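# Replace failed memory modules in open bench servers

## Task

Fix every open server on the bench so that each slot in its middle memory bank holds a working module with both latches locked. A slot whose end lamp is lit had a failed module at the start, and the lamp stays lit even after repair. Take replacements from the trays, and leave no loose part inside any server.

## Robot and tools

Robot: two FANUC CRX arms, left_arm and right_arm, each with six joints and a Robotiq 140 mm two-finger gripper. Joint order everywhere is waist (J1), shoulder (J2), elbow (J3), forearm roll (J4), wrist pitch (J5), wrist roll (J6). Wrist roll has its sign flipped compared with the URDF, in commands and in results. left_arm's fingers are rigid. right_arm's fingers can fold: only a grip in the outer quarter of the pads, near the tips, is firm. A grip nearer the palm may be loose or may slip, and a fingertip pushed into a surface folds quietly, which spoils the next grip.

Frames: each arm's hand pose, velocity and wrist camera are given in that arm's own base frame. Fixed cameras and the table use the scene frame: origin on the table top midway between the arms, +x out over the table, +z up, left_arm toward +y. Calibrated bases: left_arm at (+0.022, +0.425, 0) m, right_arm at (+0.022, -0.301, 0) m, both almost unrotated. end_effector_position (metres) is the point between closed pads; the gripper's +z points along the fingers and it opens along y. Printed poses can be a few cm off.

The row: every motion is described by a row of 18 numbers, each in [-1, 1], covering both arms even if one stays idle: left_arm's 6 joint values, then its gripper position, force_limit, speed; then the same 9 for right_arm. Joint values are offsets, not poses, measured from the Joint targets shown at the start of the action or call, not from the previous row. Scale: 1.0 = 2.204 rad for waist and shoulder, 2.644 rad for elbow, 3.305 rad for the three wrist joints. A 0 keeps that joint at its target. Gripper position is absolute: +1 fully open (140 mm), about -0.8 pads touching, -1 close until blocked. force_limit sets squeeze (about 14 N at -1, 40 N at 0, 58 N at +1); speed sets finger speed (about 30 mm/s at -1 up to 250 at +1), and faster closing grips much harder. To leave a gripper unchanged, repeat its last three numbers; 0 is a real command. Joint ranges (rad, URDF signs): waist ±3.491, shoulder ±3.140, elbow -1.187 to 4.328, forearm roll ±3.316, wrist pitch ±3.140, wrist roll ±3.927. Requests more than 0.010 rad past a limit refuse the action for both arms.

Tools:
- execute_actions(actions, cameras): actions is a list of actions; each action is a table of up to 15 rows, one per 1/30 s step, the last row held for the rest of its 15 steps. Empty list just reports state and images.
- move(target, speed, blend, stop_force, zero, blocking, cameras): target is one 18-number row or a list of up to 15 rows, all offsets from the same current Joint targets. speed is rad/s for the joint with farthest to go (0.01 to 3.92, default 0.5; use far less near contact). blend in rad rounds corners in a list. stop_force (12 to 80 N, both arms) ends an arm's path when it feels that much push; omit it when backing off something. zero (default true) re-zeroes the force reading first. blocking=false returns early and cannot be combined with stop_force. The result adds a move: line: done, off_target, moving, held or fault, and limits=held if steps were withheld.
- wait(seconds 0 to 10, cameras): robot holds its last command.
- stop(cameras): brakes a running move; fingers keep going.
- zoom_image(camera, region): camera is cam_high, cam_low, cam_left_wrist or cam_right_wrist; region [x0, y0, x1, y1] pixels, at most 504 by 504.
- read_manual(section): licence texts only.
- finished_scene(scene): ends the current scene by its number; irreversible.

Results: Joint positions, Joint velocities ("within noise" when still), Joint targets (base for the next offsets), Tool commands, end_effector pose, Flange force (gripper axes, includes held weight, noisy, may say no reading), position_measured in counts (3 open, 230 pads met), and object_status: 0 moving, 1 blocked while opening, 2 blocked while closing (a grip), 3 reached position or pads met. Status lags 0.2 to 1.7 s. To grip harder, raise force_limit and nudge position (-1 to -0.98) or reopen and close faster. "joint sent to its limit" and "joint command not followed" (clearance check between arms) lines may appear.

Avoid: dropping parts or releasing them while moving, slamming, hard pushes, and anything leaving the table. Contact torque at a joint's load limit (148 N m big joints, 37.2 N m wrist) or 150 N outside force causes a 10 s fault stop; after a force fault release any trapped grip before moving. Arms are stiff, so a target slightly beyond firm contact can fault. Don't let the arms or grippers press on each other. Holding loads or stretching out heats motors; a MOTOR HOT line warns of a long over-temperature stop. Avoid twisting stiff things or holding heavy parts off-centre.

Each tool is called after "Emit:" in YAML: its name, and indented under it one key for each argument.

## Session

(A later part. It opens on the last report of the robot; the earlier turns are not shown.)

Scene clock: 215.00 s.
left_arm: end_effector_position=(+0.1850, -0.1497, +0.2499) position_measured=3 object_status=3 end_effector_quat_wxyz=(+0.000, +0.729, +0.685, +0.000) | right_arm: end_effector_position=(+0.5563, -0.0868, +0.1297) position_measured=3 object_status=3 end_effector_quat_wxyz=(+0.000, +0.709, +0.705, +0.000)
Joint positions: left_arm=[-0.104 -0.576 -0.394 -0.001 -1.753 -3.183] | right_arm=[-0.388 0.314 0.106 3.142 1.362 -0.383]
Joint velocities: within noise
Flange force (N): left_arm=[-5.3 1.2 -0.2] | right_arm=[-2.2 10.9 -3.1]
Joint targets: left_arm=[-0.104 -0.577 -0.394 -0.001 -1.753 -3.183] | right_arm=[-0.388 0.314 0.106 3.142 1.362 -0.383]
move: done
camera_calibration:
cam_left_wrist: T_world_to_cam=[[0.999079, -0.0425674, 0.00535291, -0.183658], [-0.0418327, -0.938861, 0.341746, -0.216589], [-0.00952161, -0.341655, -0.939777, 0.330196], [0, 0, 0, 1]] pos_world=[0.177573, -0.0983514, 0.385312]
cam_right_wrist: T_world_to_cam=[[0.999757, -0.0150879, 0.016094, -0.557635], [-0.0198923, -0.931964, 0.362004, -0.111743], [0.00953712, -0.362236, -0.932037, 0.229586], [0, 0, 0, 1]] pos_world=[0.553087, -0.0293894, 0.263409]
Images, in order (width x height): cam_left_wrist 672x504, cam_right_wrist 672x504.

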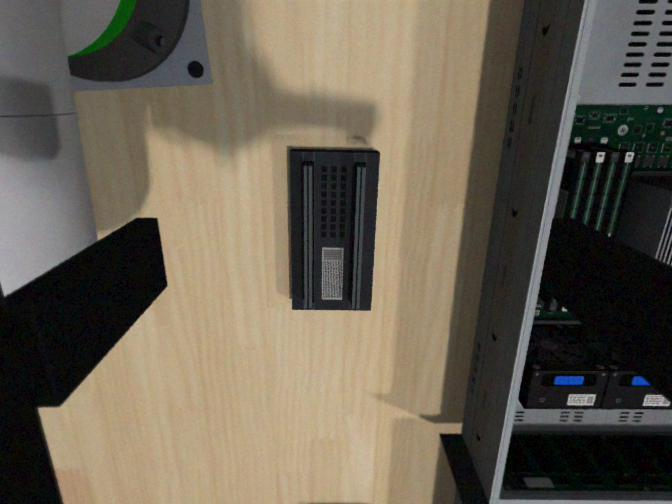

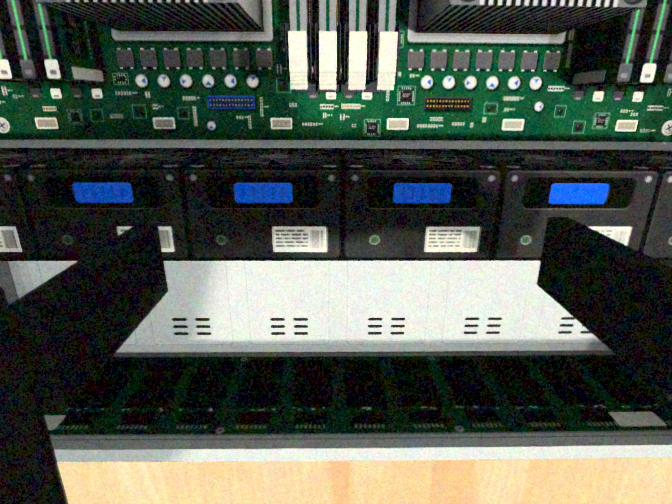

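Emit:
move:
  target: [0,0,0,0,0,0,1,1,1,0.1872,-0.394,-0.1857,0,0.1141,0.1247,1,1,1]
  cameras: ["cam_high","cam_right_wrist"]
  speed: 0.6

Emit:
zoom_image:
  camera: "cam_high"
  region: [230, 270, 300, 360]

Emit:
zoom_image:
  camera: "cam_high"
  region: [230, 110, 300, 200]

Scene clock: 238.30 s.
left_arm: end_effector_position=(+0.1849, -0.1497, +0.2500) position_measured=3 object_status=3 end_effector_quat_wxyz=(+0.000, +0.729, +0.685, +0.000) | right_arm: end_effector_position=(+0.2052, +0.1351, +0.2496) position_measured=3 object_status=3 end_effector_quat_wxyz=(+0.000, +0.709, +0.705, +0.000)
Joint positions: left_arm=[-0.104 -0.577 -0.394 -0.001 -1.753 -3.183] | right_arm=[0.025 -0.554 -0.385 3.142 1.739 0.029]
Joint velocities: within noise
Flange force (N): left_arm=[-6.8 2.6 -0.1] | right_arm=[0.1 3.9 -6.2]
Joint targets: left_arm=[-0.104 -0.577 -0.394 -0.001 -1.753 -3.183] | right_arm=[0.025 -0.554 -0.385 3.142 1.739 0.029]
move: done
camera_calibration:
cam_right_wrist: T_world_to_cam=[[0.999757, -0.0149329, 0.0162422, -0.205291], [-0.0197975, -0.932115, 0.36162, 0.0446989], [0.00973955, -0.361853, -0.932184, 0.425067], [0, 0, 0, 1]] pos_world=[0.201986, 0.192411, 0.383411]
Images, in order (width x height): cam_high 504x504, cam_right_wrist 672x504.

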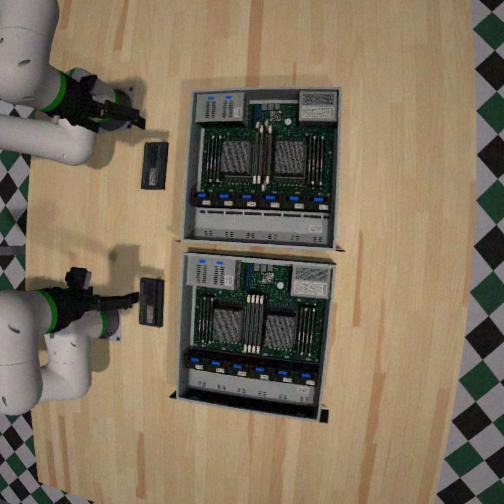

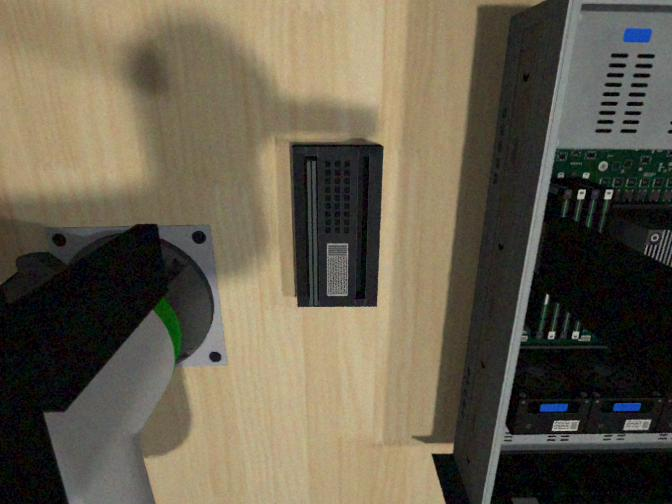

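Scaled by 5.600.

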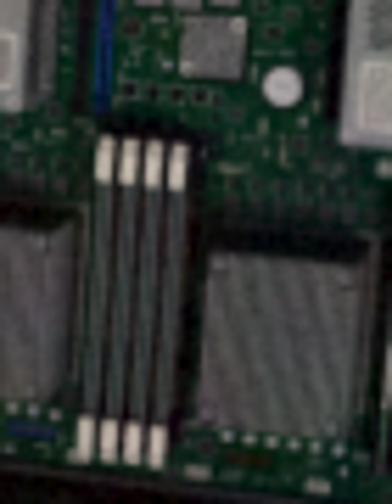

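Scaled by 5.600.

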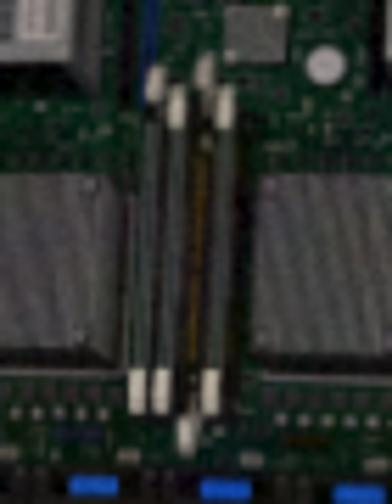

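Emit:
move:
  target: [-0.0186,0.4239,0.2114,0,0.1135,-0.0124,1,1,1,-0.0728,0.3895,0.1808,0,-0.1151,-0.0484,1,1,1]
  cameras: ["cam_left_wrist","cam_right_wrist"]
  speed: 0.6

Emit:
zoom_image:
  camera: "cam_left_wrist"
  region: [280, 30, 420, 135]

Emit:
zoom_image:
  camera: "cam_right_wrist"
  region: [280, 30, 420, 135]

Emit:
zoom_image:
  camera: "cam_right_wrist"
  region: [280, 350, 420, 455]

Emit:
zoom_image:
  camera: "cam_left_wrist"
  region: [280, 350, 420, 455]

Scene clock: 270.57 s.
left_arm: end_effector_position=(+0.5409, -0.2100, +0.1301) position_measured=3 object_status=3 end_effector_quat_wxyz=(+0.000, +0.729, +0.685, +0.000) | right_arm: end_effector_position=(+0.5563, +0.0552, +0.1297) position_measured=3 object_status=3 end_effector_quat_wxyz=(+0.001, +0.709, +0.705, +0.000)
Joint positions: left_arm=[-0.145 0.357 0.165 -0.001 -1.378 -3.224] | right_arm=[-0.136 0.304 0.094 3.142 1.359 -0.131]
Joint velocities: within noise
Flange force (N): left_arm=[-3.4 7.5 2.5] | right_arm=[0.1 10.9 -3.5]
Joint targets: left_arm=[-0.145 0.358 0.165 -0.001 -1.378 -3.224] | right_arm=[-0.136 0.304 0.094 3.142 1.359 -0.131]
move: done
camera_calibration:
cam_left_wrist: T_world_to_cam=[[0.999064, -0.0428704, 0.00568197, -0.541278], [-0.0422291, -0.938815, 0.341824, -0.217046], [-0.00931982, -0.341745, -0.939747, 0.200208], [0, 0, 0, 1]] pos_world=[0.533472, -0.158551, 0.265412]
cam_right_wrist: T_world_to_cam=[[0.999744, -0.0152968, 0.0166986, -0.555623], [-0.0203041, -0.932029, 0.361814, 0.0208429], [0.010029, -0.36206, -0.932101, 0.280845], [0, 0, 0, 1]] pos_world=[0.553087, 0.112609, 0.263512]
Images, in order (width x height): cam_left_wrist 672x504, cam_right_wrist 672x504.

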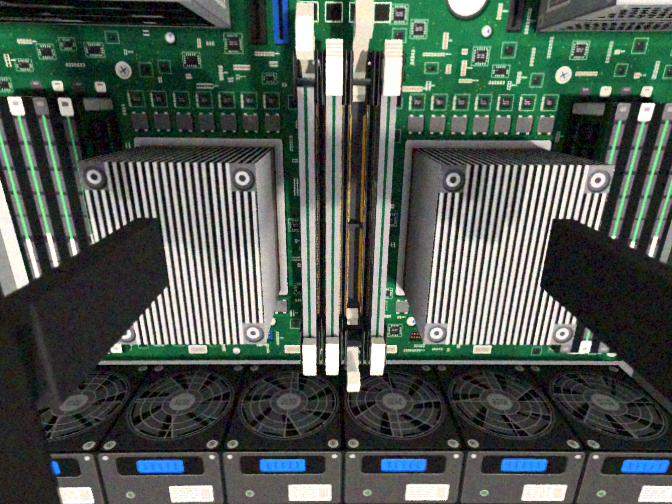

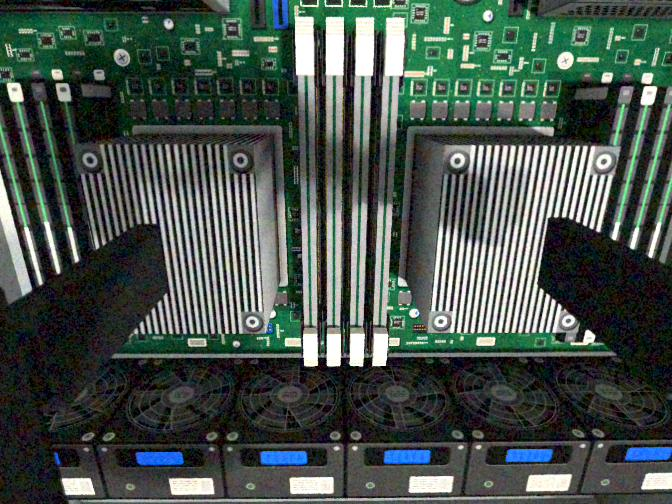

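Scaled by 3.600.

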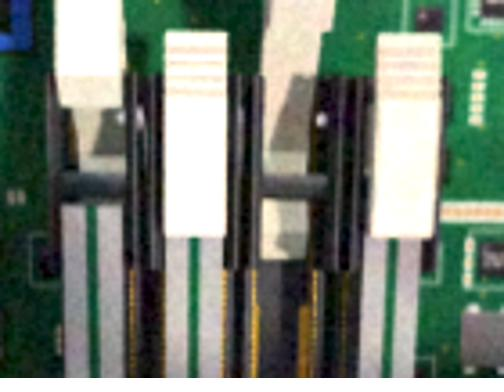

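Scaled by 3.600.

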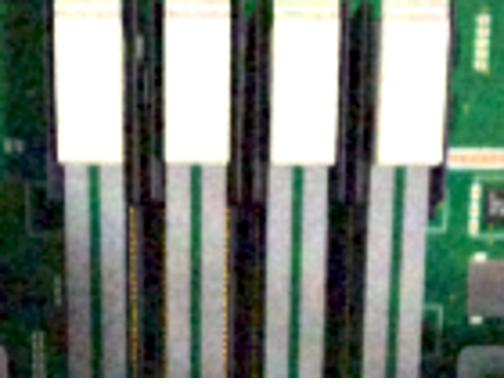

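Scaled by 3.600.

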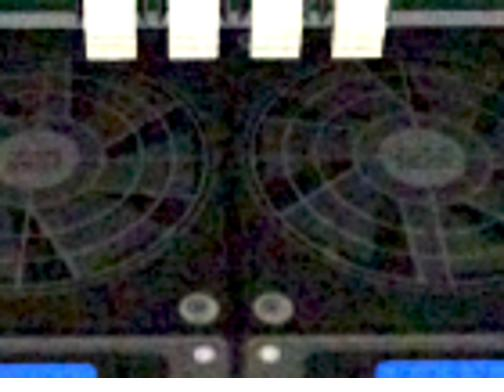

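Scaled by 3.600.

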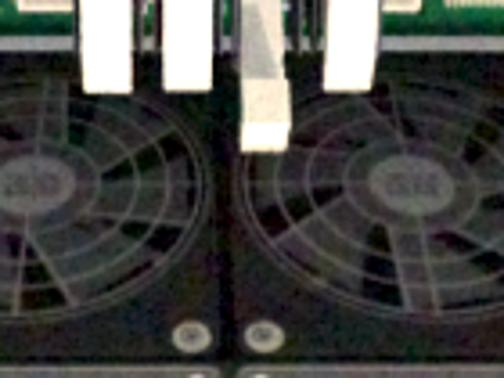

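Emit:
zoom_image:
  camera: "cam_right_wrist"
  region: [0, 50, 120, 140]

Emit:
zoom_image:
  camera: "cam_left_wrist"
  region: [0, 60, 120, 150]

Emit:
zoom_image:
  camera: "cam_left_wrist"
  region: [560, 70, 672, 154]

Emit:
zoom_image:
  camera: "cam_right_wrist"
  region: [560, 60, 672, 144]

Scaled by 4.200.

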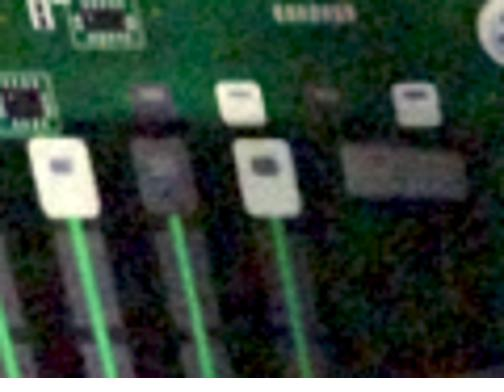

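Scaled by 4.200.

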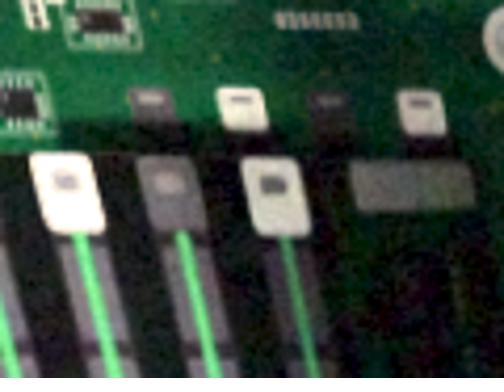

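Scaled by 4.500.

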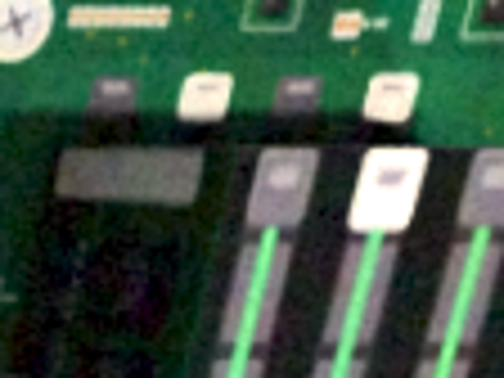

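Scaled by 4.500.

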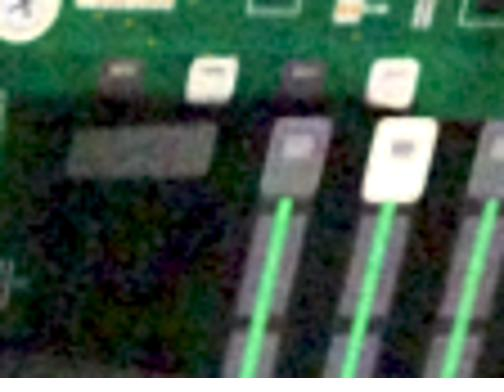

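Emit:
zoom_image:
  camera: "cam_left_wrist"
  region: [280, 100, 420, 400]

Emit:
move:
  target:
    - [0,-0.1134,0,0,-0.0756,0,-0.32,1,0,0,0,0,0,0,0,1,1,1]
    - [-0.1023,-0.3464,-0.2911,0,0.0019,0.8823,-0.32,1,0,0,0,0,0,0,0,1,1,1]
  cameras: ["cam_left_wrist","cam_high"]
  speed: [0.5,0.8]
  blend: 0.1

Scaled by 1.680.

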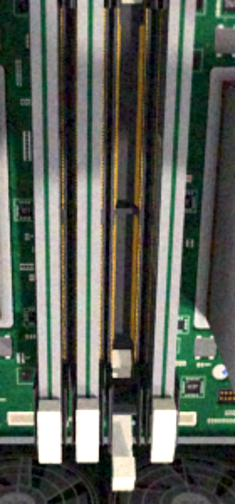

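Scene clock: 420.83 s.
left_arm: end_effector_position=(+0.1951, -0.2149, +0.1199) position_measured=169 object_status=3 end_effector_quat_wxyz=(+0.000, +0.685, -0.729, +0.000) | right_arm: end_effector_position=(+0.5563, +0.0552, +0.1297) position_measured=3 object_status=3 end_effector_quat_wxyz=(+0.001, +0.709, +0.705, +0.000)
Joint positions: left_arm=[-0.37 -0.406 -0.605 -0.001 -1.371 -0.308] | right_arm=[-0.136 0.304 0.094 3.142 1.359 -0.131]
Joint velocities: within noise
Flange force (N): left_arm=[6.1 -3.2 1.2] | right_arm=[0.2 10.9 -3.7]
Joint targets: left_arm=[-0.370 -0.406 -0.605 -0.001 -1.371 -0.308] | right_arm=[-0.136 0.304 0.094 3.142 1.359 -0.131]
move: done
camera_calibration:
cam_left_wrist: T_world_to_cam=[[-0.99906, 0.0430855, 0.00485611, 0.212478], [0.0421364, 0.938393, 0.342992, 0.153971], [0.010221, 0.342874, -0.939326, 0.329021], [0, 0, 0, 1]] pos_world=[0.202427, -0.266452, 0.255216]
Images, in order (width x height): cam_high 504x504, cam_left_wrist 672x504.

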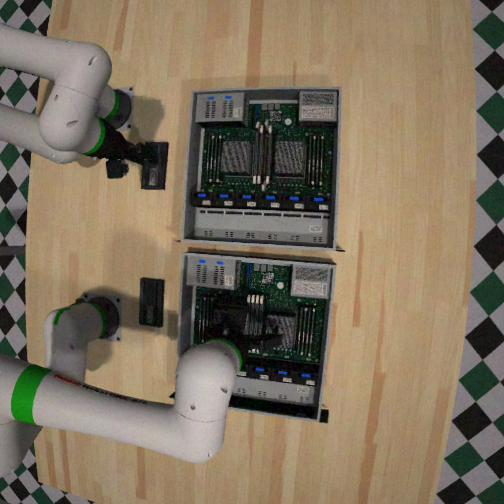

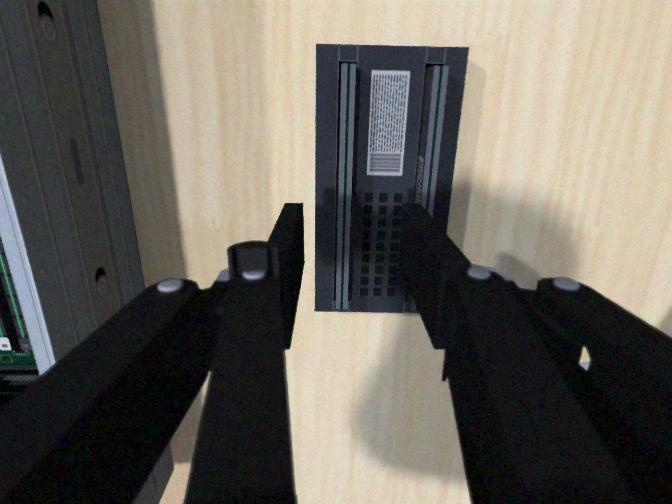

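Emit:
move:
  target: [-0.0031,0.0272,-0.0398,0,0.0499,-0.002,-0.32,1,0,0,0,0,0,0,0,1,1,1]
  cameras: ["cam_left_wrist"]
  speed: 0.08
  stop_force: 12

Scene clock: 446.37 s.
left_arm: end_effector_position=(+0.1964, -0.2174, +0.0608) position_measured=169 object_status=3 end_effector_quat_wxyz=(+0.000, +0.684, -0.729, +0.000) | right_arm: end_effector_position=(+0.5563, +0.0552, +0.1297) position_measured=3 object_status=3 end_effector_quat_wxyz=(+0.001, +0.709, +0.705, +0.000)
Joint positions: left_arm=[-0.377 -0.346 -0.71 -0.001 -1.206 -0.314] | right_arm=[-0.136 0.304 0.094 3.142 1.359 -0.131]
Joint velocities: within noise
Flange force (N): left_arm=[6.0 -3.3 2.0] | right_arm=[0.4 10.9 -3.4]
Joint targets: left_arm=[-0.377 -0.346 -0.710 -0.001 -1.206 -0.314] | right_arm=[-0.136 0.304 0.094 3.142 1.359 -0.131]
move: done
camera_calibration:
cam_left_wrist: T_world_to_cam=[[-0.99904, 0.0435171, 0.00512685, 0.214232], [0.0426337, 0.938341, 0.343074, 0.176437], [0.0101188, 0.342963, -0.939295, 0.274296], [0, 0, 0, 1]] pos_world=[0.203728, -0.268953, 0.196015]
Images, in order (width x height): cam_left_wrist 672x504.

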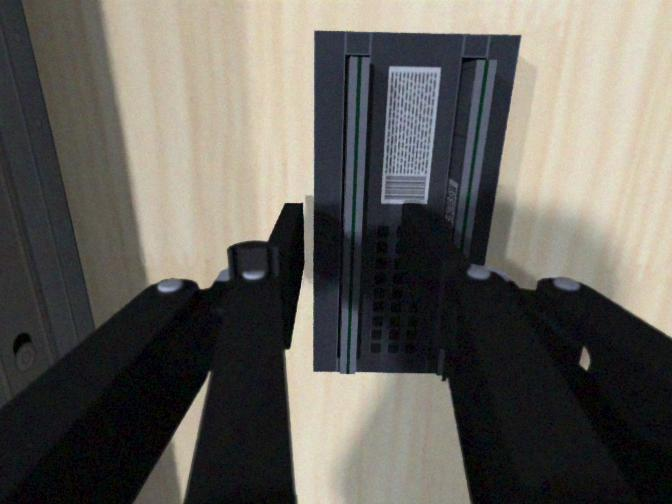

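Emit:
move:
  target: [0,0,0,0,0,0,-1,-0.02,-1,0,0,0,0,0,0,1,1,1]
  cameras: ["cam_left_wrist"]

Scene clock: 453.23 s.
left_arm: end_effector_position=(+0.1964, -0.2174, +0.0608) position_measured=220 object_status=0 end_effector_quat_wxyz=(+0.000, +0.684, -0.729, +0.000) | right_arm: end_effector_position=(+0.5563, +0.0552, +0.1297) position_measured=3 object_status=3 end_effector_quat_wxyz=(+0.001, +0.709, +0.705, +0.000)
Joint positions: left_arm=[-0.377 -0.346 -0.71 -0.001 -1.206 -0.314] | right_arm=[-0.136 0.304 0.094 3.142 1.359 -0.131]
Joint velocities: within noise
Flange force (N): left_arm=[3.8 -3.1 -6.5] | right_arm=[0.5 11.4 -3.1]
Joint targets: left_arm=[-0.377 -0.346 -0.710 -0.001 -1.206 -0.314] | right_arm=[-0.136 0.304 0.094 3.142 1.359 -0.131]
move: done
camera_calibration:
cam_left_wrist: T_world_to_cam=[[-0.99904, 0.0435171, 0.00512685, 0.214232], [0.0426337, 0.938341, 0.343074, 0.176437], [0.0101188, 0.342963, -0.939295, 0.274296], [0, 0, 0, 1]] pos_world=[0.203728, -0.268953, 0.196015]
Images, in order (width x height): cam_left_wrist 672x504.

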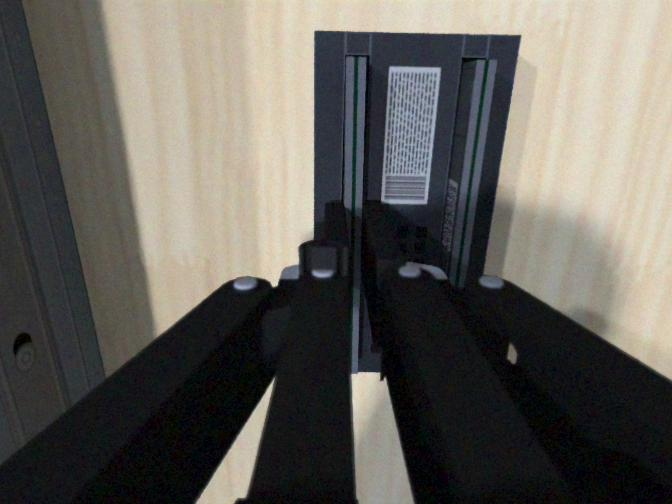

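Emit:
move:
  target: [0,-0.0338,0.1071,0,-0.1082,0,-1,-0.02,-1,0,0,0,0,0,0,1,1,1]
  cameras: ["cam_left_wrist","cam_low"]
  speed: 0.15

Emit:
zoom_image:
  camera: "cam_low"
  region: [200, 60, 340, 220]

Scene clock: 461.40 s.
left_arm: end_effector_position=(+0.1964, -0.2173, +0.1997) position_measured=220 object_status=2 end_effector_quat_wxyz=(+0.000, +0.685, -0.729, +0.000) | right_arm: end_effector_position=(+0.5563, +0.0552, +0.1297) position_measured=3 object_status=3 end_effector_quat_wxyz=(+0.001, +0.709, +0.705, +0.000)
Joint positions: left_arm=[-0.377 -0.42 -0.427 -0.001 -1.564 -0.314] | right_arm=[-0.136 0.304 0.094 3.142 1.359 -0.131]
Joint velocities: within noise
Flange force (N): left_arm=[5.6 -1.9 1.1] | right_arm=[0.5 10.8 -3.7]
Joint targets: left_arm=[-0.377 -0.420 -0.427 -0.001 -1.564 -0.314] | right_arm=[-0.136 0.304 0.094 3.142 1.359 -0.131]
move: done
camera_calibration:
cam_left_wrist: T_world_to_cam=[[-0.999052, 0.0432355, 0.00502273, 0.21348], [0.0423335, 0.938354, 0.343075, 0.128813], [0.0101199, 0.342962, -0.939295, 0.404857], [0, 0, 0, 1]] pos_world=[0.203728, -0.268953, 0.335015]
Images, in order (width x height): cam_low 504x504, cam_left_wrist 672x504.

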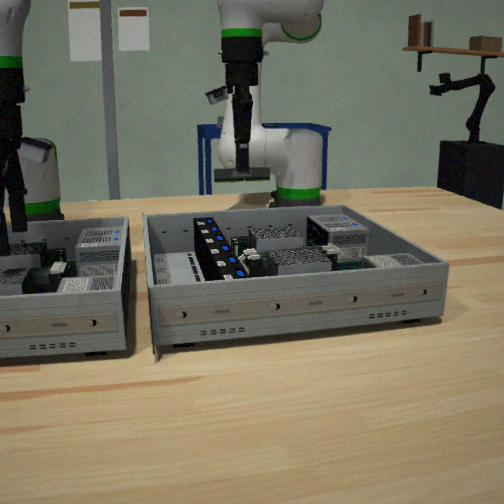

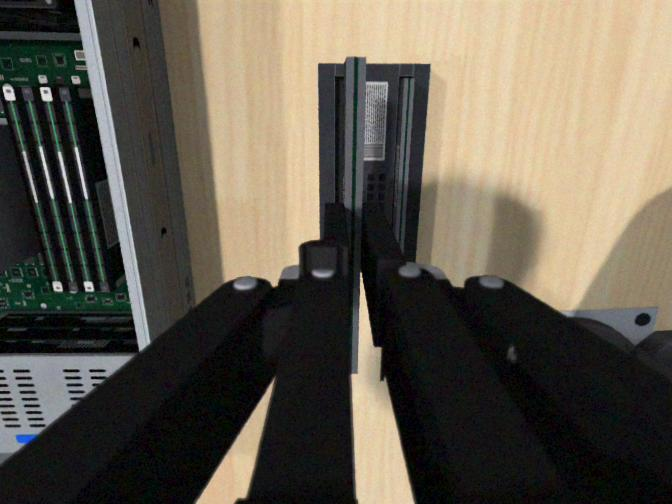

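Scaled by 3.150.

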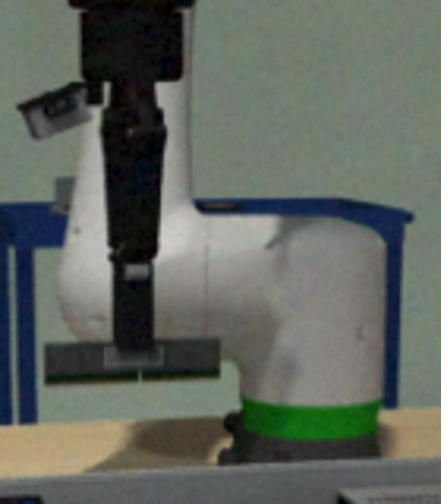

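Emit:
move:
  target: [0.098,0.3585,0.2477,0,0.0409,-0.8876,-1,-0.02,-1,0,0,0,0,0,0,1,1,1]
  cameras: ["cam_left_wrist","cam_high"]
  speed: 0.6

Emit:
zoom_image:
  camera: "cam_left_wrist"
  region: [260, 30, 460, 230]

Scene clock: 503.73 s.
left_arm: end_effector_position=(+0.5456, -0.2201, +0.1499) position_measured=220 object_status=2 end_effector_quat_wxyz=(+0.000, +0.726, +0.688, +0.000) | right_arm: end_effector_position=(+0.5563, +0.0552, +0.1297) position_measured=3 object_status=3 end_effector_quat_wxyz=(+0.001, +0.709, +0.705, +0.000)
Joint positions: left_arm=[-0.161 0.37 0.228 -0.001 -1.429 -3.248] | right_arm=[-0.136 0.304 0.094 3.142 1.359 -0.131]
Joint velocities: within noise
Flange force (N): left_arm=[-4.0 7.6 2.4] | right_arm=[0.7 11.7 -3.2]
Joint targets: left_arm=[-0.161 0.370 0.228 -0.001 -1.429 -3.248] | right_arm=[-0.136 0.304 0.094 3.142 1.359 -0.131]
move: done
camera_calibration:
cam_left_wrist: T_world_to_cam=[[0.999373, -0.0350001, 0.00533938, -0.544879], [-0.0347166, -0.939141, 0.341773, -0.237303], [-0.00694766, -0.341744, -0.939767, 0.214094], [0, 0, 0, 1]] pos_world=[0.537787, -0.168767, 0.285212]
Images, in order (width x height): cam_high 504x504, cam_left_wrist 672x504.

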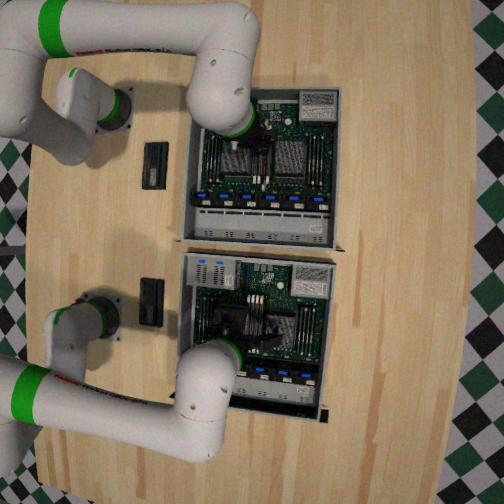

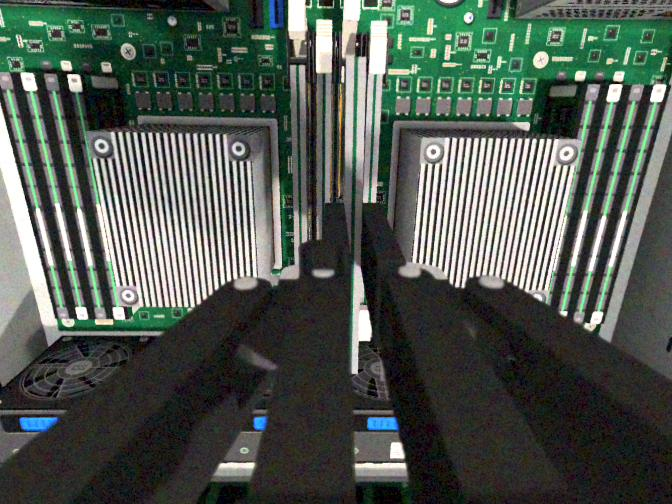

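Scaled by 2.520.

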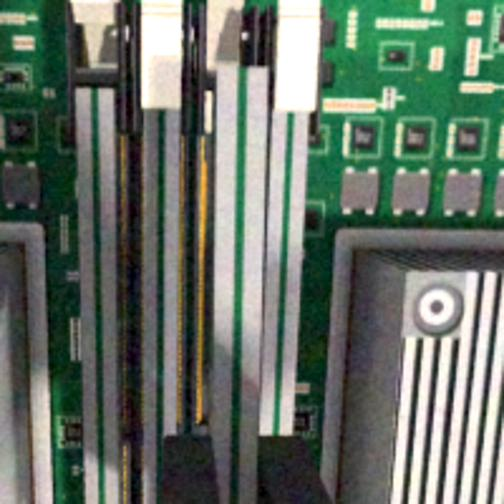

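Emit:
move:
  target: [0,0.008,-0.0257,0,0.0259,0,-1,-0.02,-1,0,0,0,0,0,0,1,1,1]
  cameras: ["cam_left_wrist"]
  speed: 0.05
  stop_force: 12

Emit:
zoom_image:
  camera: "cam_left_wrist"
  region: [260, 0, 460, 200]

Scene clock: 519.00 s.
left_arm: end_effector_position=(+0.5456, -0.2201, +0.1110) position_measured=220 object_status=2 end_effector_quat_wxyz=(+0.000, +0.726, +0.688, +0.000) | right_arm: end_effector_position=(+0.5563, +0.0552, +0.1297) position_measured=3 object_status=3 end_effector_quat_wxyz=(+0.001, +0.709, +0.705, +0.000)
Joint positions: left_arm=[-0.161 0.387 0.16 -0.001 -1.343 -3.248] | right_arm=[-0.136 0.304 0.094 3.142 1.359 -0.131]
Joint velocities: within noise
Flange force (N): left_arm=[-2.3 1.7 0.2] | right_arm=[0.6 11.2 -3.0]
Joint targets: left_arm=[-0.161 0.387 0.160 -0.001 -1.343 -3.248] | right_arm=[-0.136 0.304 0.094 3.142 1.359 -0.131]
move: done
camera_calibration:
cam_left_wrist: T_world_to_cam=[[0.99937, -0.0350937, 0.00537386, -0.544694], [-0.0348164, -0.939137, 0.341773, -0.223954], [-0.00694729, -0.341744, -0.939767, 0.177537], [0, 0, 0, 1]] pos_world=[0.537787, -0.168766, 0.246312]
Images, in order (width x height): cam_left_wrist 672x504.

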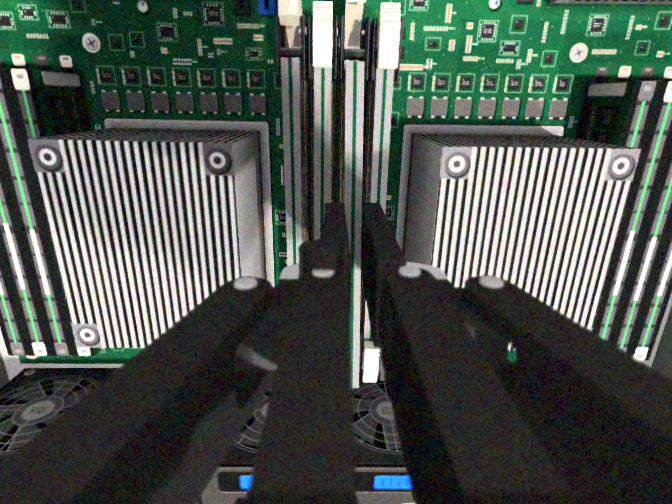

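Scaled by 2.520.

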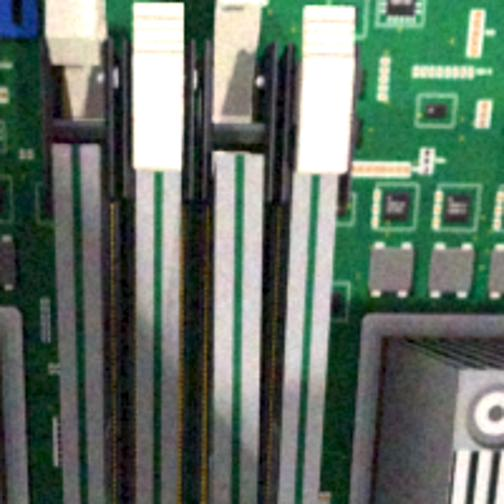

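Emit:
move:
  target: [0,0.0025,-0.0057,0,0.0063,0,-1,-0.02,-1,0,0,0,0,0,0,1,1,1]
  cameras: ["cam_left_wrist"]
  speed: 0.02
  stop_force: 15

Emit:
zoom_image:
  camera: "cam_left_wrist"
  region: [260, 0, 460, 200]

Scene clock: 528.70 s.
left_arm: end_effector_position=(+0.5456, -0.2201, +0.1052) position_measured=220 object_status=2 end_effector_quat_wxyz=(+0.000, +0.726, +0.688, +0.000) | right_arm: end_effector_position=(+0.5563, +0.0552, +0.1297) position_measured=3 object_status=3 end_effector_quat_wxyz=(+0.001, +0.709, +0.705, +0.000)
Joint positions: left_arm=[-0.161 0.391 0.15 -0.001 -1.33 -3.248] | right_arm=[-0.136 0.304 0.094 3.142 1.359 -0.131]
Joint velocities: within noise
Flange force (N): left_arm=[0.7 0.3 -15.3] | right_arm=[0.3 11.1 -3.1]
Joint targets: left_arm=[-0.161 0.391 0.150 -0.001 -1.330 -3.248] | right_arm=[-0.136 0.304 0.094 3.142 1.359 -0.131]
move: contact (left_arm)
camera_calibration:
cam_left_wrist: T_world_to_cam=[[0.999367, -0.0351184, 0.00559591, -0.544719], [-0.0349155, -0.939136, 0.341766, -0.221916], [-0.00674694, -0.341745, -0.939768, 0.171979], [0, 0, 0, 1]] pos_world=[0.537786, -0.168766, 0.240512]
Images, in order (width x height): cam_left_wrist 672x504.

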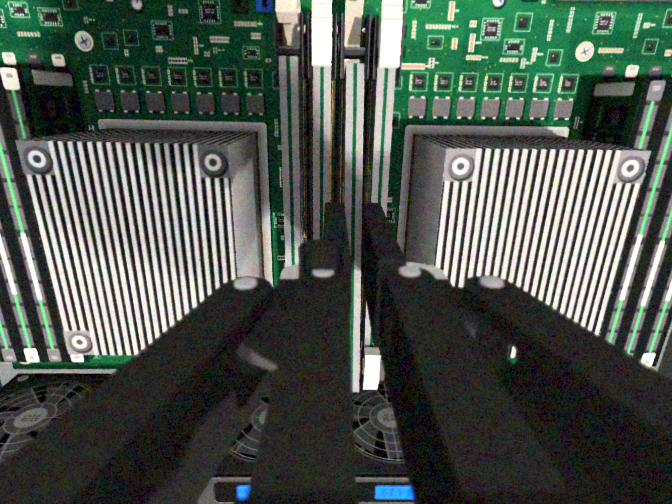

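Scaled by 2.520.

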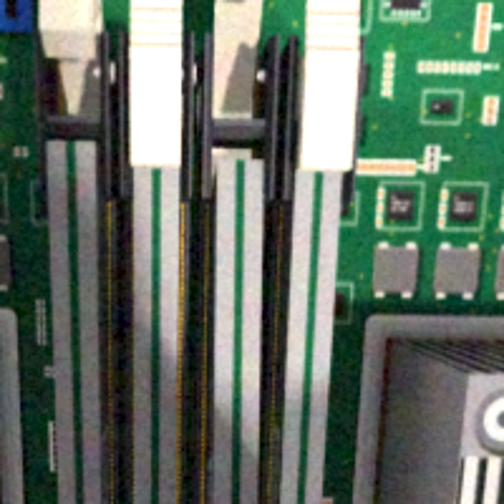

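Emit:
move:
  target:
    - [0,-0.0003,0.0006,0,-0.0007,0,-1,-0.02,-1,0,0,0,0,0,0,1,1,1]
    - [0,-0.0003,0.0006,0,-0.0007,0,-0.6,-0.02,-1,0,0,0,0,0,0,1,1,1]
  cameras: ["cam_left_wrist"]
  speed: 0.03

Emit:
zoom_image:
  camera: "cam_left_wrist"
  region: [260, 0, 460, 200]

Scene clock: 548.00 s.
left_arm: end_effector_position=(+0.5456, -0.2201, +0.1064) position_measured=205 object_status=0 end_effector_quat_wxyz=(+0.000, +0.726, +0.688, +0.000) | right_arm: end_effector_position=(+0.5563, +0.0552, +0.1297) position_measured=3 object_status=3 end_effector_quat_wxyz=(+0.001, +0.709, +0.705, +0.000)
Joint positions: left_arm=[-0.161 0.39 0.152 -0.001 -1.333 -3.248] | right_arm=[-0.136 0.304 0.094 3.142 1.359 -0.131]
Joint velocities: within noise
Flange force (N): left_arm=[-4.5 9.5 2.3] | right_arm=[0.7 11.2 -3.4]
Joint targets: left_arm=[-0.161 0.390 0.152 -0.001 -1.333 -3.248] | right_arm=[-0.136 0.304 0.094 3.142 1.359 -0.131]
move: done
camera_calibration:
cam_left_wrist: T_world_to_cam=[[0.999369, -0.0350481, 0.00578678, -0.54476], [-0.0349141, -0.939107, 0.341847, -0.222342], [-0.00654669, -0.341834, -0.939738, 0.172976], [0, 0, 0, 1]] pos_world=[0.537786, -0.168766, 0.241711]
Images, in order (width x height): cam_left_wrist 672x504.

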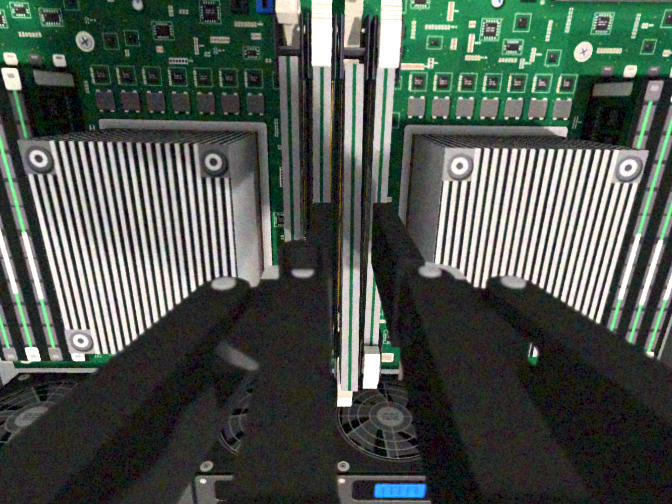

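Scaled by 2.520.

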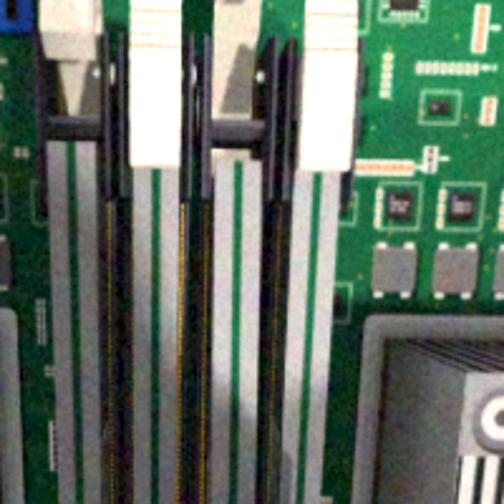

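Emit:
move:
  target:
    - [0,-0.0055,0.0151,0,-0.0157,0,-0.6,-0.02,-1,0,0,0,0,0,0,1,1,1]
    - [0,-0.0055,0.0151,0,-0.0157,0,-1,-0.02,-0.5,0,0,0,0,0,0,1,1,1]
  cameras: ["cam_left_wrist"]
  speed: 0.1

Emit:
zoom_image:
  camera: "cam_left_wrist"
  region: [240, 0, 480, 240]

Scene clock: 559.33 s.
left_arm: end_effector_position=(+0.5458, -0.2201, +0.1300) position_measured=232 object_status=3 end_effector_quat_wxyz=(+0.000, +0.726, +0.688, +0.000) | right_arm: end_effector_position=(+0.5563, +0.0552, +0.1297) position_measured=3 object_status=3 end_effector_quat_wxyz=(+0.001, +0.709, +0.705, +0.000)
Joint positions: left_arm=[-0.161 0.378 0.192 -0.001 -1.384 -3.248] | right_arm=[-0.136 0.304 0.094 3.142 1.359 -0.131]
Joint velocities: within noise
Flange force (N): left_arm=[-4.1 8.4 2.2] | right_arm=[-0.2 10.9 -3.8]
Joint targets: left_arm=[-0.161 0.378 0.192 -0.001 -1.384 -3.248] | right_arm=[-0.136 0.304 0.094 3.142 1.359 -0.131]
move: done
camera_calibration:
cam_left_wrist: T_world_to_cam=[[0.999369, -0.0350481, 0.00578678, -0.544997], [-0.0349141, -0.939107, 0.341847, -0.23044], [-0.00654669, -0.341834, -0.939738, 0.195248], [0, 0, 0, 1]] pos_world=[0.537886, -0.168766, 0.265411]
Images, in order (width x height): cam_left_wrist 672x504.

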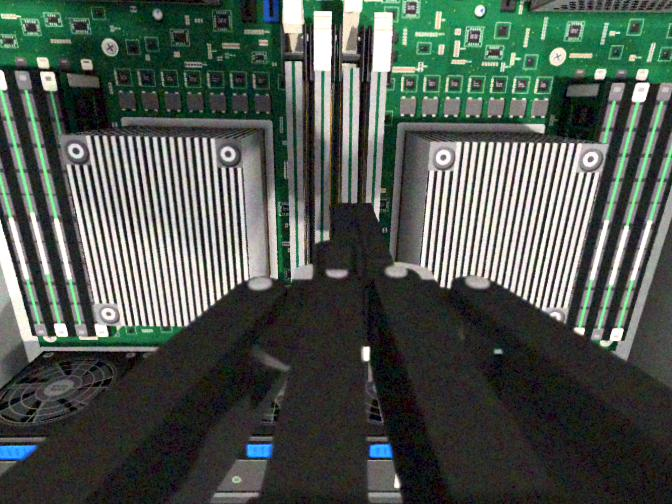

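Scaled by 2.100.

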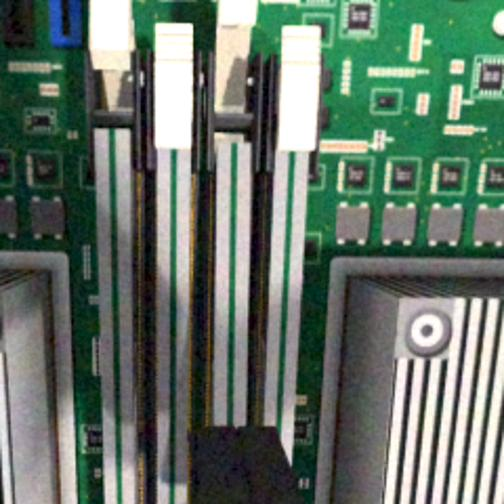

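Emit:
move:
  target: [0,0.0082,-0.0205,0,0.0218,0,-1,-0.02,-0.5,0,0,0,0,0,0,1,1,1]
  cameras: ["cam_left_wrist"]
  speed: 0.03
  stop_force: 60

Emit:
zoom_image:
  camera: "cam_left_wrist"
  region: [240, 0, 480, 240]

Scene clock: 569.07 s.
left_arm: end_effector_position=(+0.5461, -0.2203, +0.1133) position_measured=232 object_status=3 end_effector_quat_wxyz=(+0.000, +0.726, +0.688, +0.000) | right_arm: end_effector_position=(+0.5563, +0.0552, +0.1297) position_measured=3 object_status=3 end_effector_quat_wxyz=(+0.001, +0.709, +0.705, +0.000)
Joint positions: left_arm=[-0.161 0.387 0.164 0 -1.347 -3.248] | right_arm=[-0.136 0.304 0.094 3.142 1.359 -0.131]
Joint velocities: within noise
Flange force (N): left_arm=[14.4 -6.1 -76.2] | right_arm=[0.2 10.5 -3.5]
Joint targets: left_arm=[-0.161 0.387 0.164 -0.001 -1.347 -3.248] | right_arm=[-0.136 0.304 0.094 3.142 1.359 -0.131]
move: contact (left_arm); left_arm: the wrist pitch is farthest, 0.035 rad from its target
camera_calibration:
cam_left_wrist: T_world_to_cam=[[0.999368, -0.0350013, 0.00620737, -0.545299], [-0.0350121, -0.939, 0.342131, -0.224779], [-0.00614629, -0.342132, -0.939632, 0.179137], [0, 0, 0, 1]] pos_world=[0.538185, -0.168866, 0.248611]
Images, in order (width x height): cam_left_wrist 672x504.

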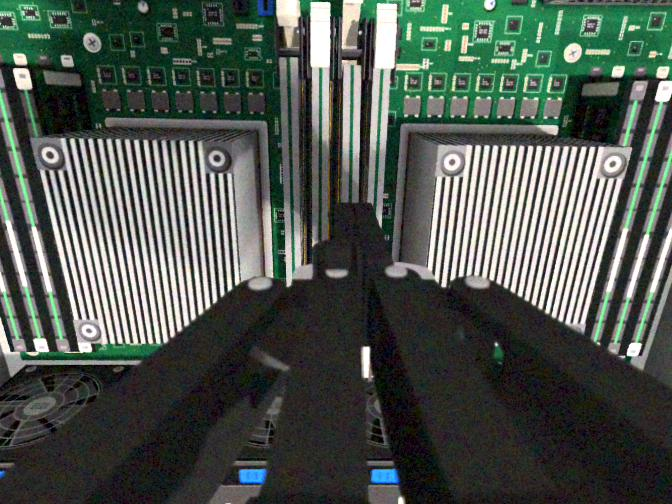

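Scaled by 2.100.

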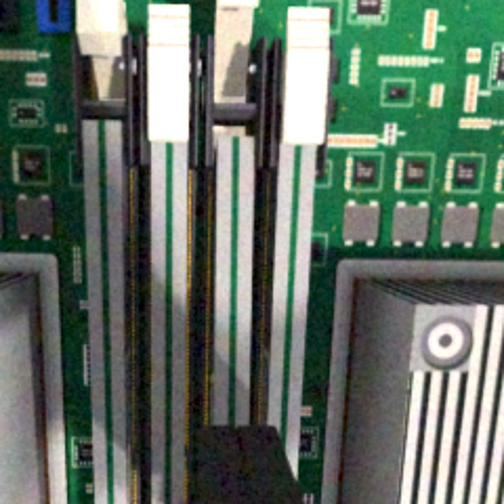

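Emit:
move:
  target: [0,-0.024,0.045,0,-0.02,0,-1,-0.02,-0.5,0,0,0,0,0,0,1,1,1]
  cameras: ["cam_low"]
  speed: 0.15

Emit:
zoom_image:
  camera: "cam_low"
  region: [220, 220, 320, 300]

Scene clock: 587.57 s.
left_arm: end_effector_position=(+0.5731, -0.2247, +0.1962) position_measured=232 object_status=3 end_effector_quat_wxyz=(+0.042, +0.725, +0.687, +0.033) | right_arm: end_effector_position=(+0.5563, +0.0552, +0.1297) position_measured=3 object_status=3 end_effector_quat_wxyz=(+0.001, +0.709, +0.705, +0.000)
Joint positions: left_arm=[-0.161 0.334 0.283 0 -1.413 -3.248] | right_arm=[-0.136 0.304 0.094 3.142 1.359 -0.131]
Joint velocities: within noise
Flange force (N): left_arm=[-4.2 8.5 1.5] | right_arm=[0.3 10.9 -3.4]
Joint targets: left_arm=[-0.161 0.334 0.283 -0.001 -1.413 -3.248] | right_arm=[-0.136 0.304 0.094 3.142 1.359 -0.131]
move: done
Images, in order (width x height): cam_low 504x504.

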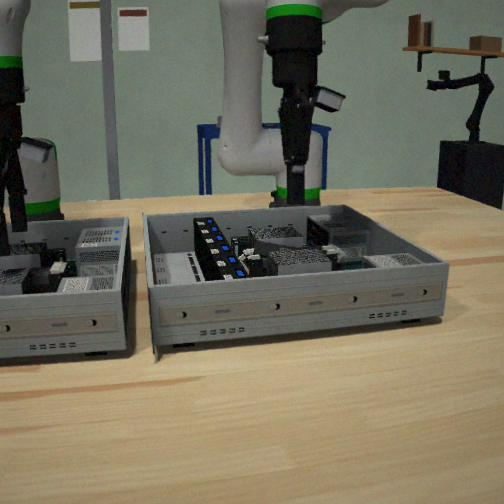

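Scaled by 5.040.

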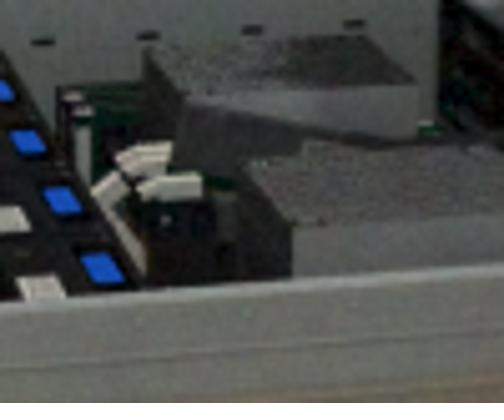

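Emit:
move:
  target: [-0.0054,0.0101,-0.0188,0,-0.0105,0.9492,1,-0.02,0,0,0,0,0,0,0,1,1,1]
  cameras: ["cam_left_wrist"]
  speed: 1.0

Emit:
zoom_image:
  camera: "cam_left_wrist"
  region: [280, 30, 420, 130]

Emit:
zoom_image:
  camera: "cam_left_wrist"
  region: [280, 270, 420, 370]

Scene clock: 603.90 s.
left_arm: end_effector_position=(+0.5388, -0.2259, +0.1601) position_measured=3 object_status=3 end_effector_quat_wxyz=(+0.000, +0.685, -0.729, +0.000) | right_arm: end_effector_position=(+0.5563, +0.0552, +0.1297) position_measured=3 object_status=3 end_effector_quat_wxyz=(+0.001, +0.709, +0.705, +0.000)
Joint positions: left_arm=[-0.173 0.356 0.233 -0.001 -1.448 -0.111] | right_arm=[-0.136 0.304 0.094 3.142 1.359 -0.131]
Joint velocities: within noise
Flange force (N): left_arm=[4.2 -8.1 1.4] | right_arm=[-0.1 11.0 -3.6]
Joint targets: left_arm=[-0.173 0.356 0.233 -0.001 -1.448 -0.111] | right_arm=[-0.136 0.304 0.094 3.142 1.359 -0.131]
move: done
camera_calibration:
cam_left_wrist: T_world_to_cam=[[-0.999071, 0.0427903, 0.00506604, 0.556095], [0.0419315, 0.938418, 0.342948, 0.136149], [0.00992078, 0.342842, -0.939341, 0.367199], [0, 0, 0, 1]] pos_world=[0.546227, -0.277452, 0.295415]
Images, in order (width x height): cam_left_wrist 672x504.

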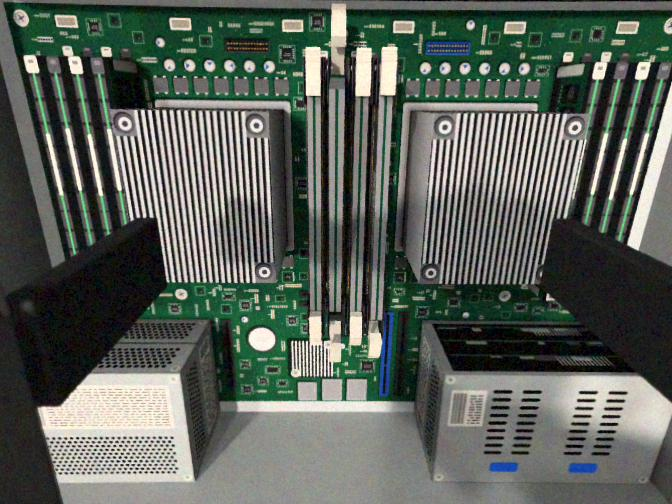

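Scaled by 3.600.

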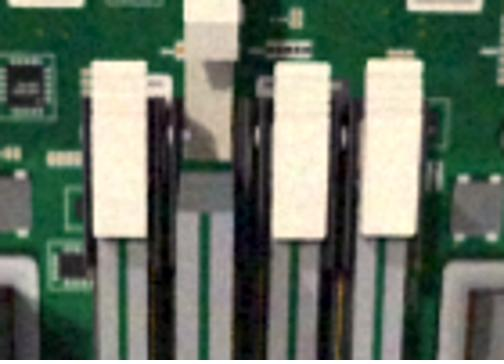

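Scaled by 3.600.

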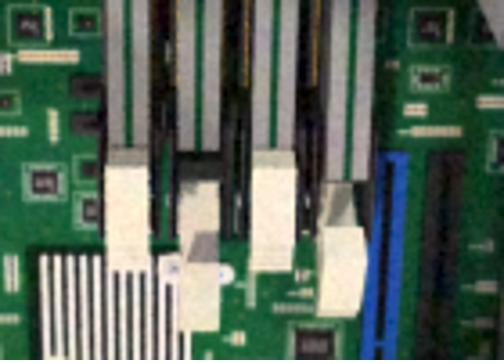

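Emit:
zoom_image:
  camera: "cam_left_wrist"
  region: [315, 60, 375, 110]

Emit:
zoom_image:
  camera: "cam_left_wrist"
  region: [320, 290, 390, 350]

Scaled by 8.400.

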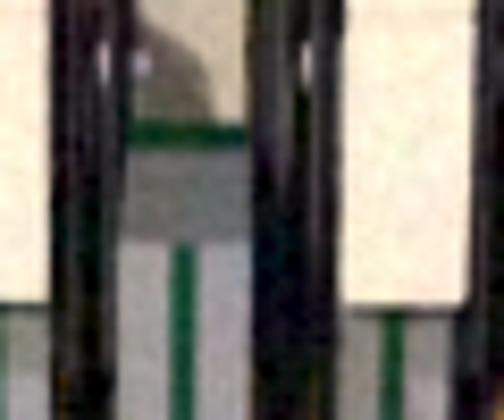

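Scaled by 7.200.

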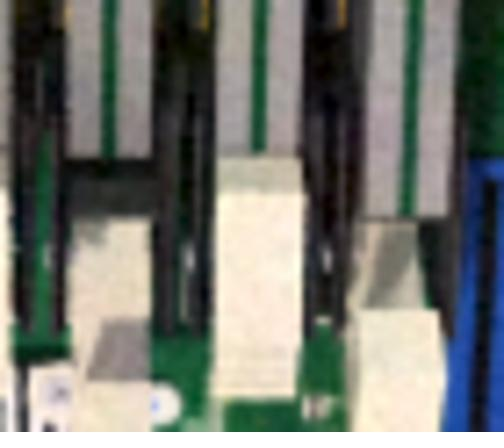

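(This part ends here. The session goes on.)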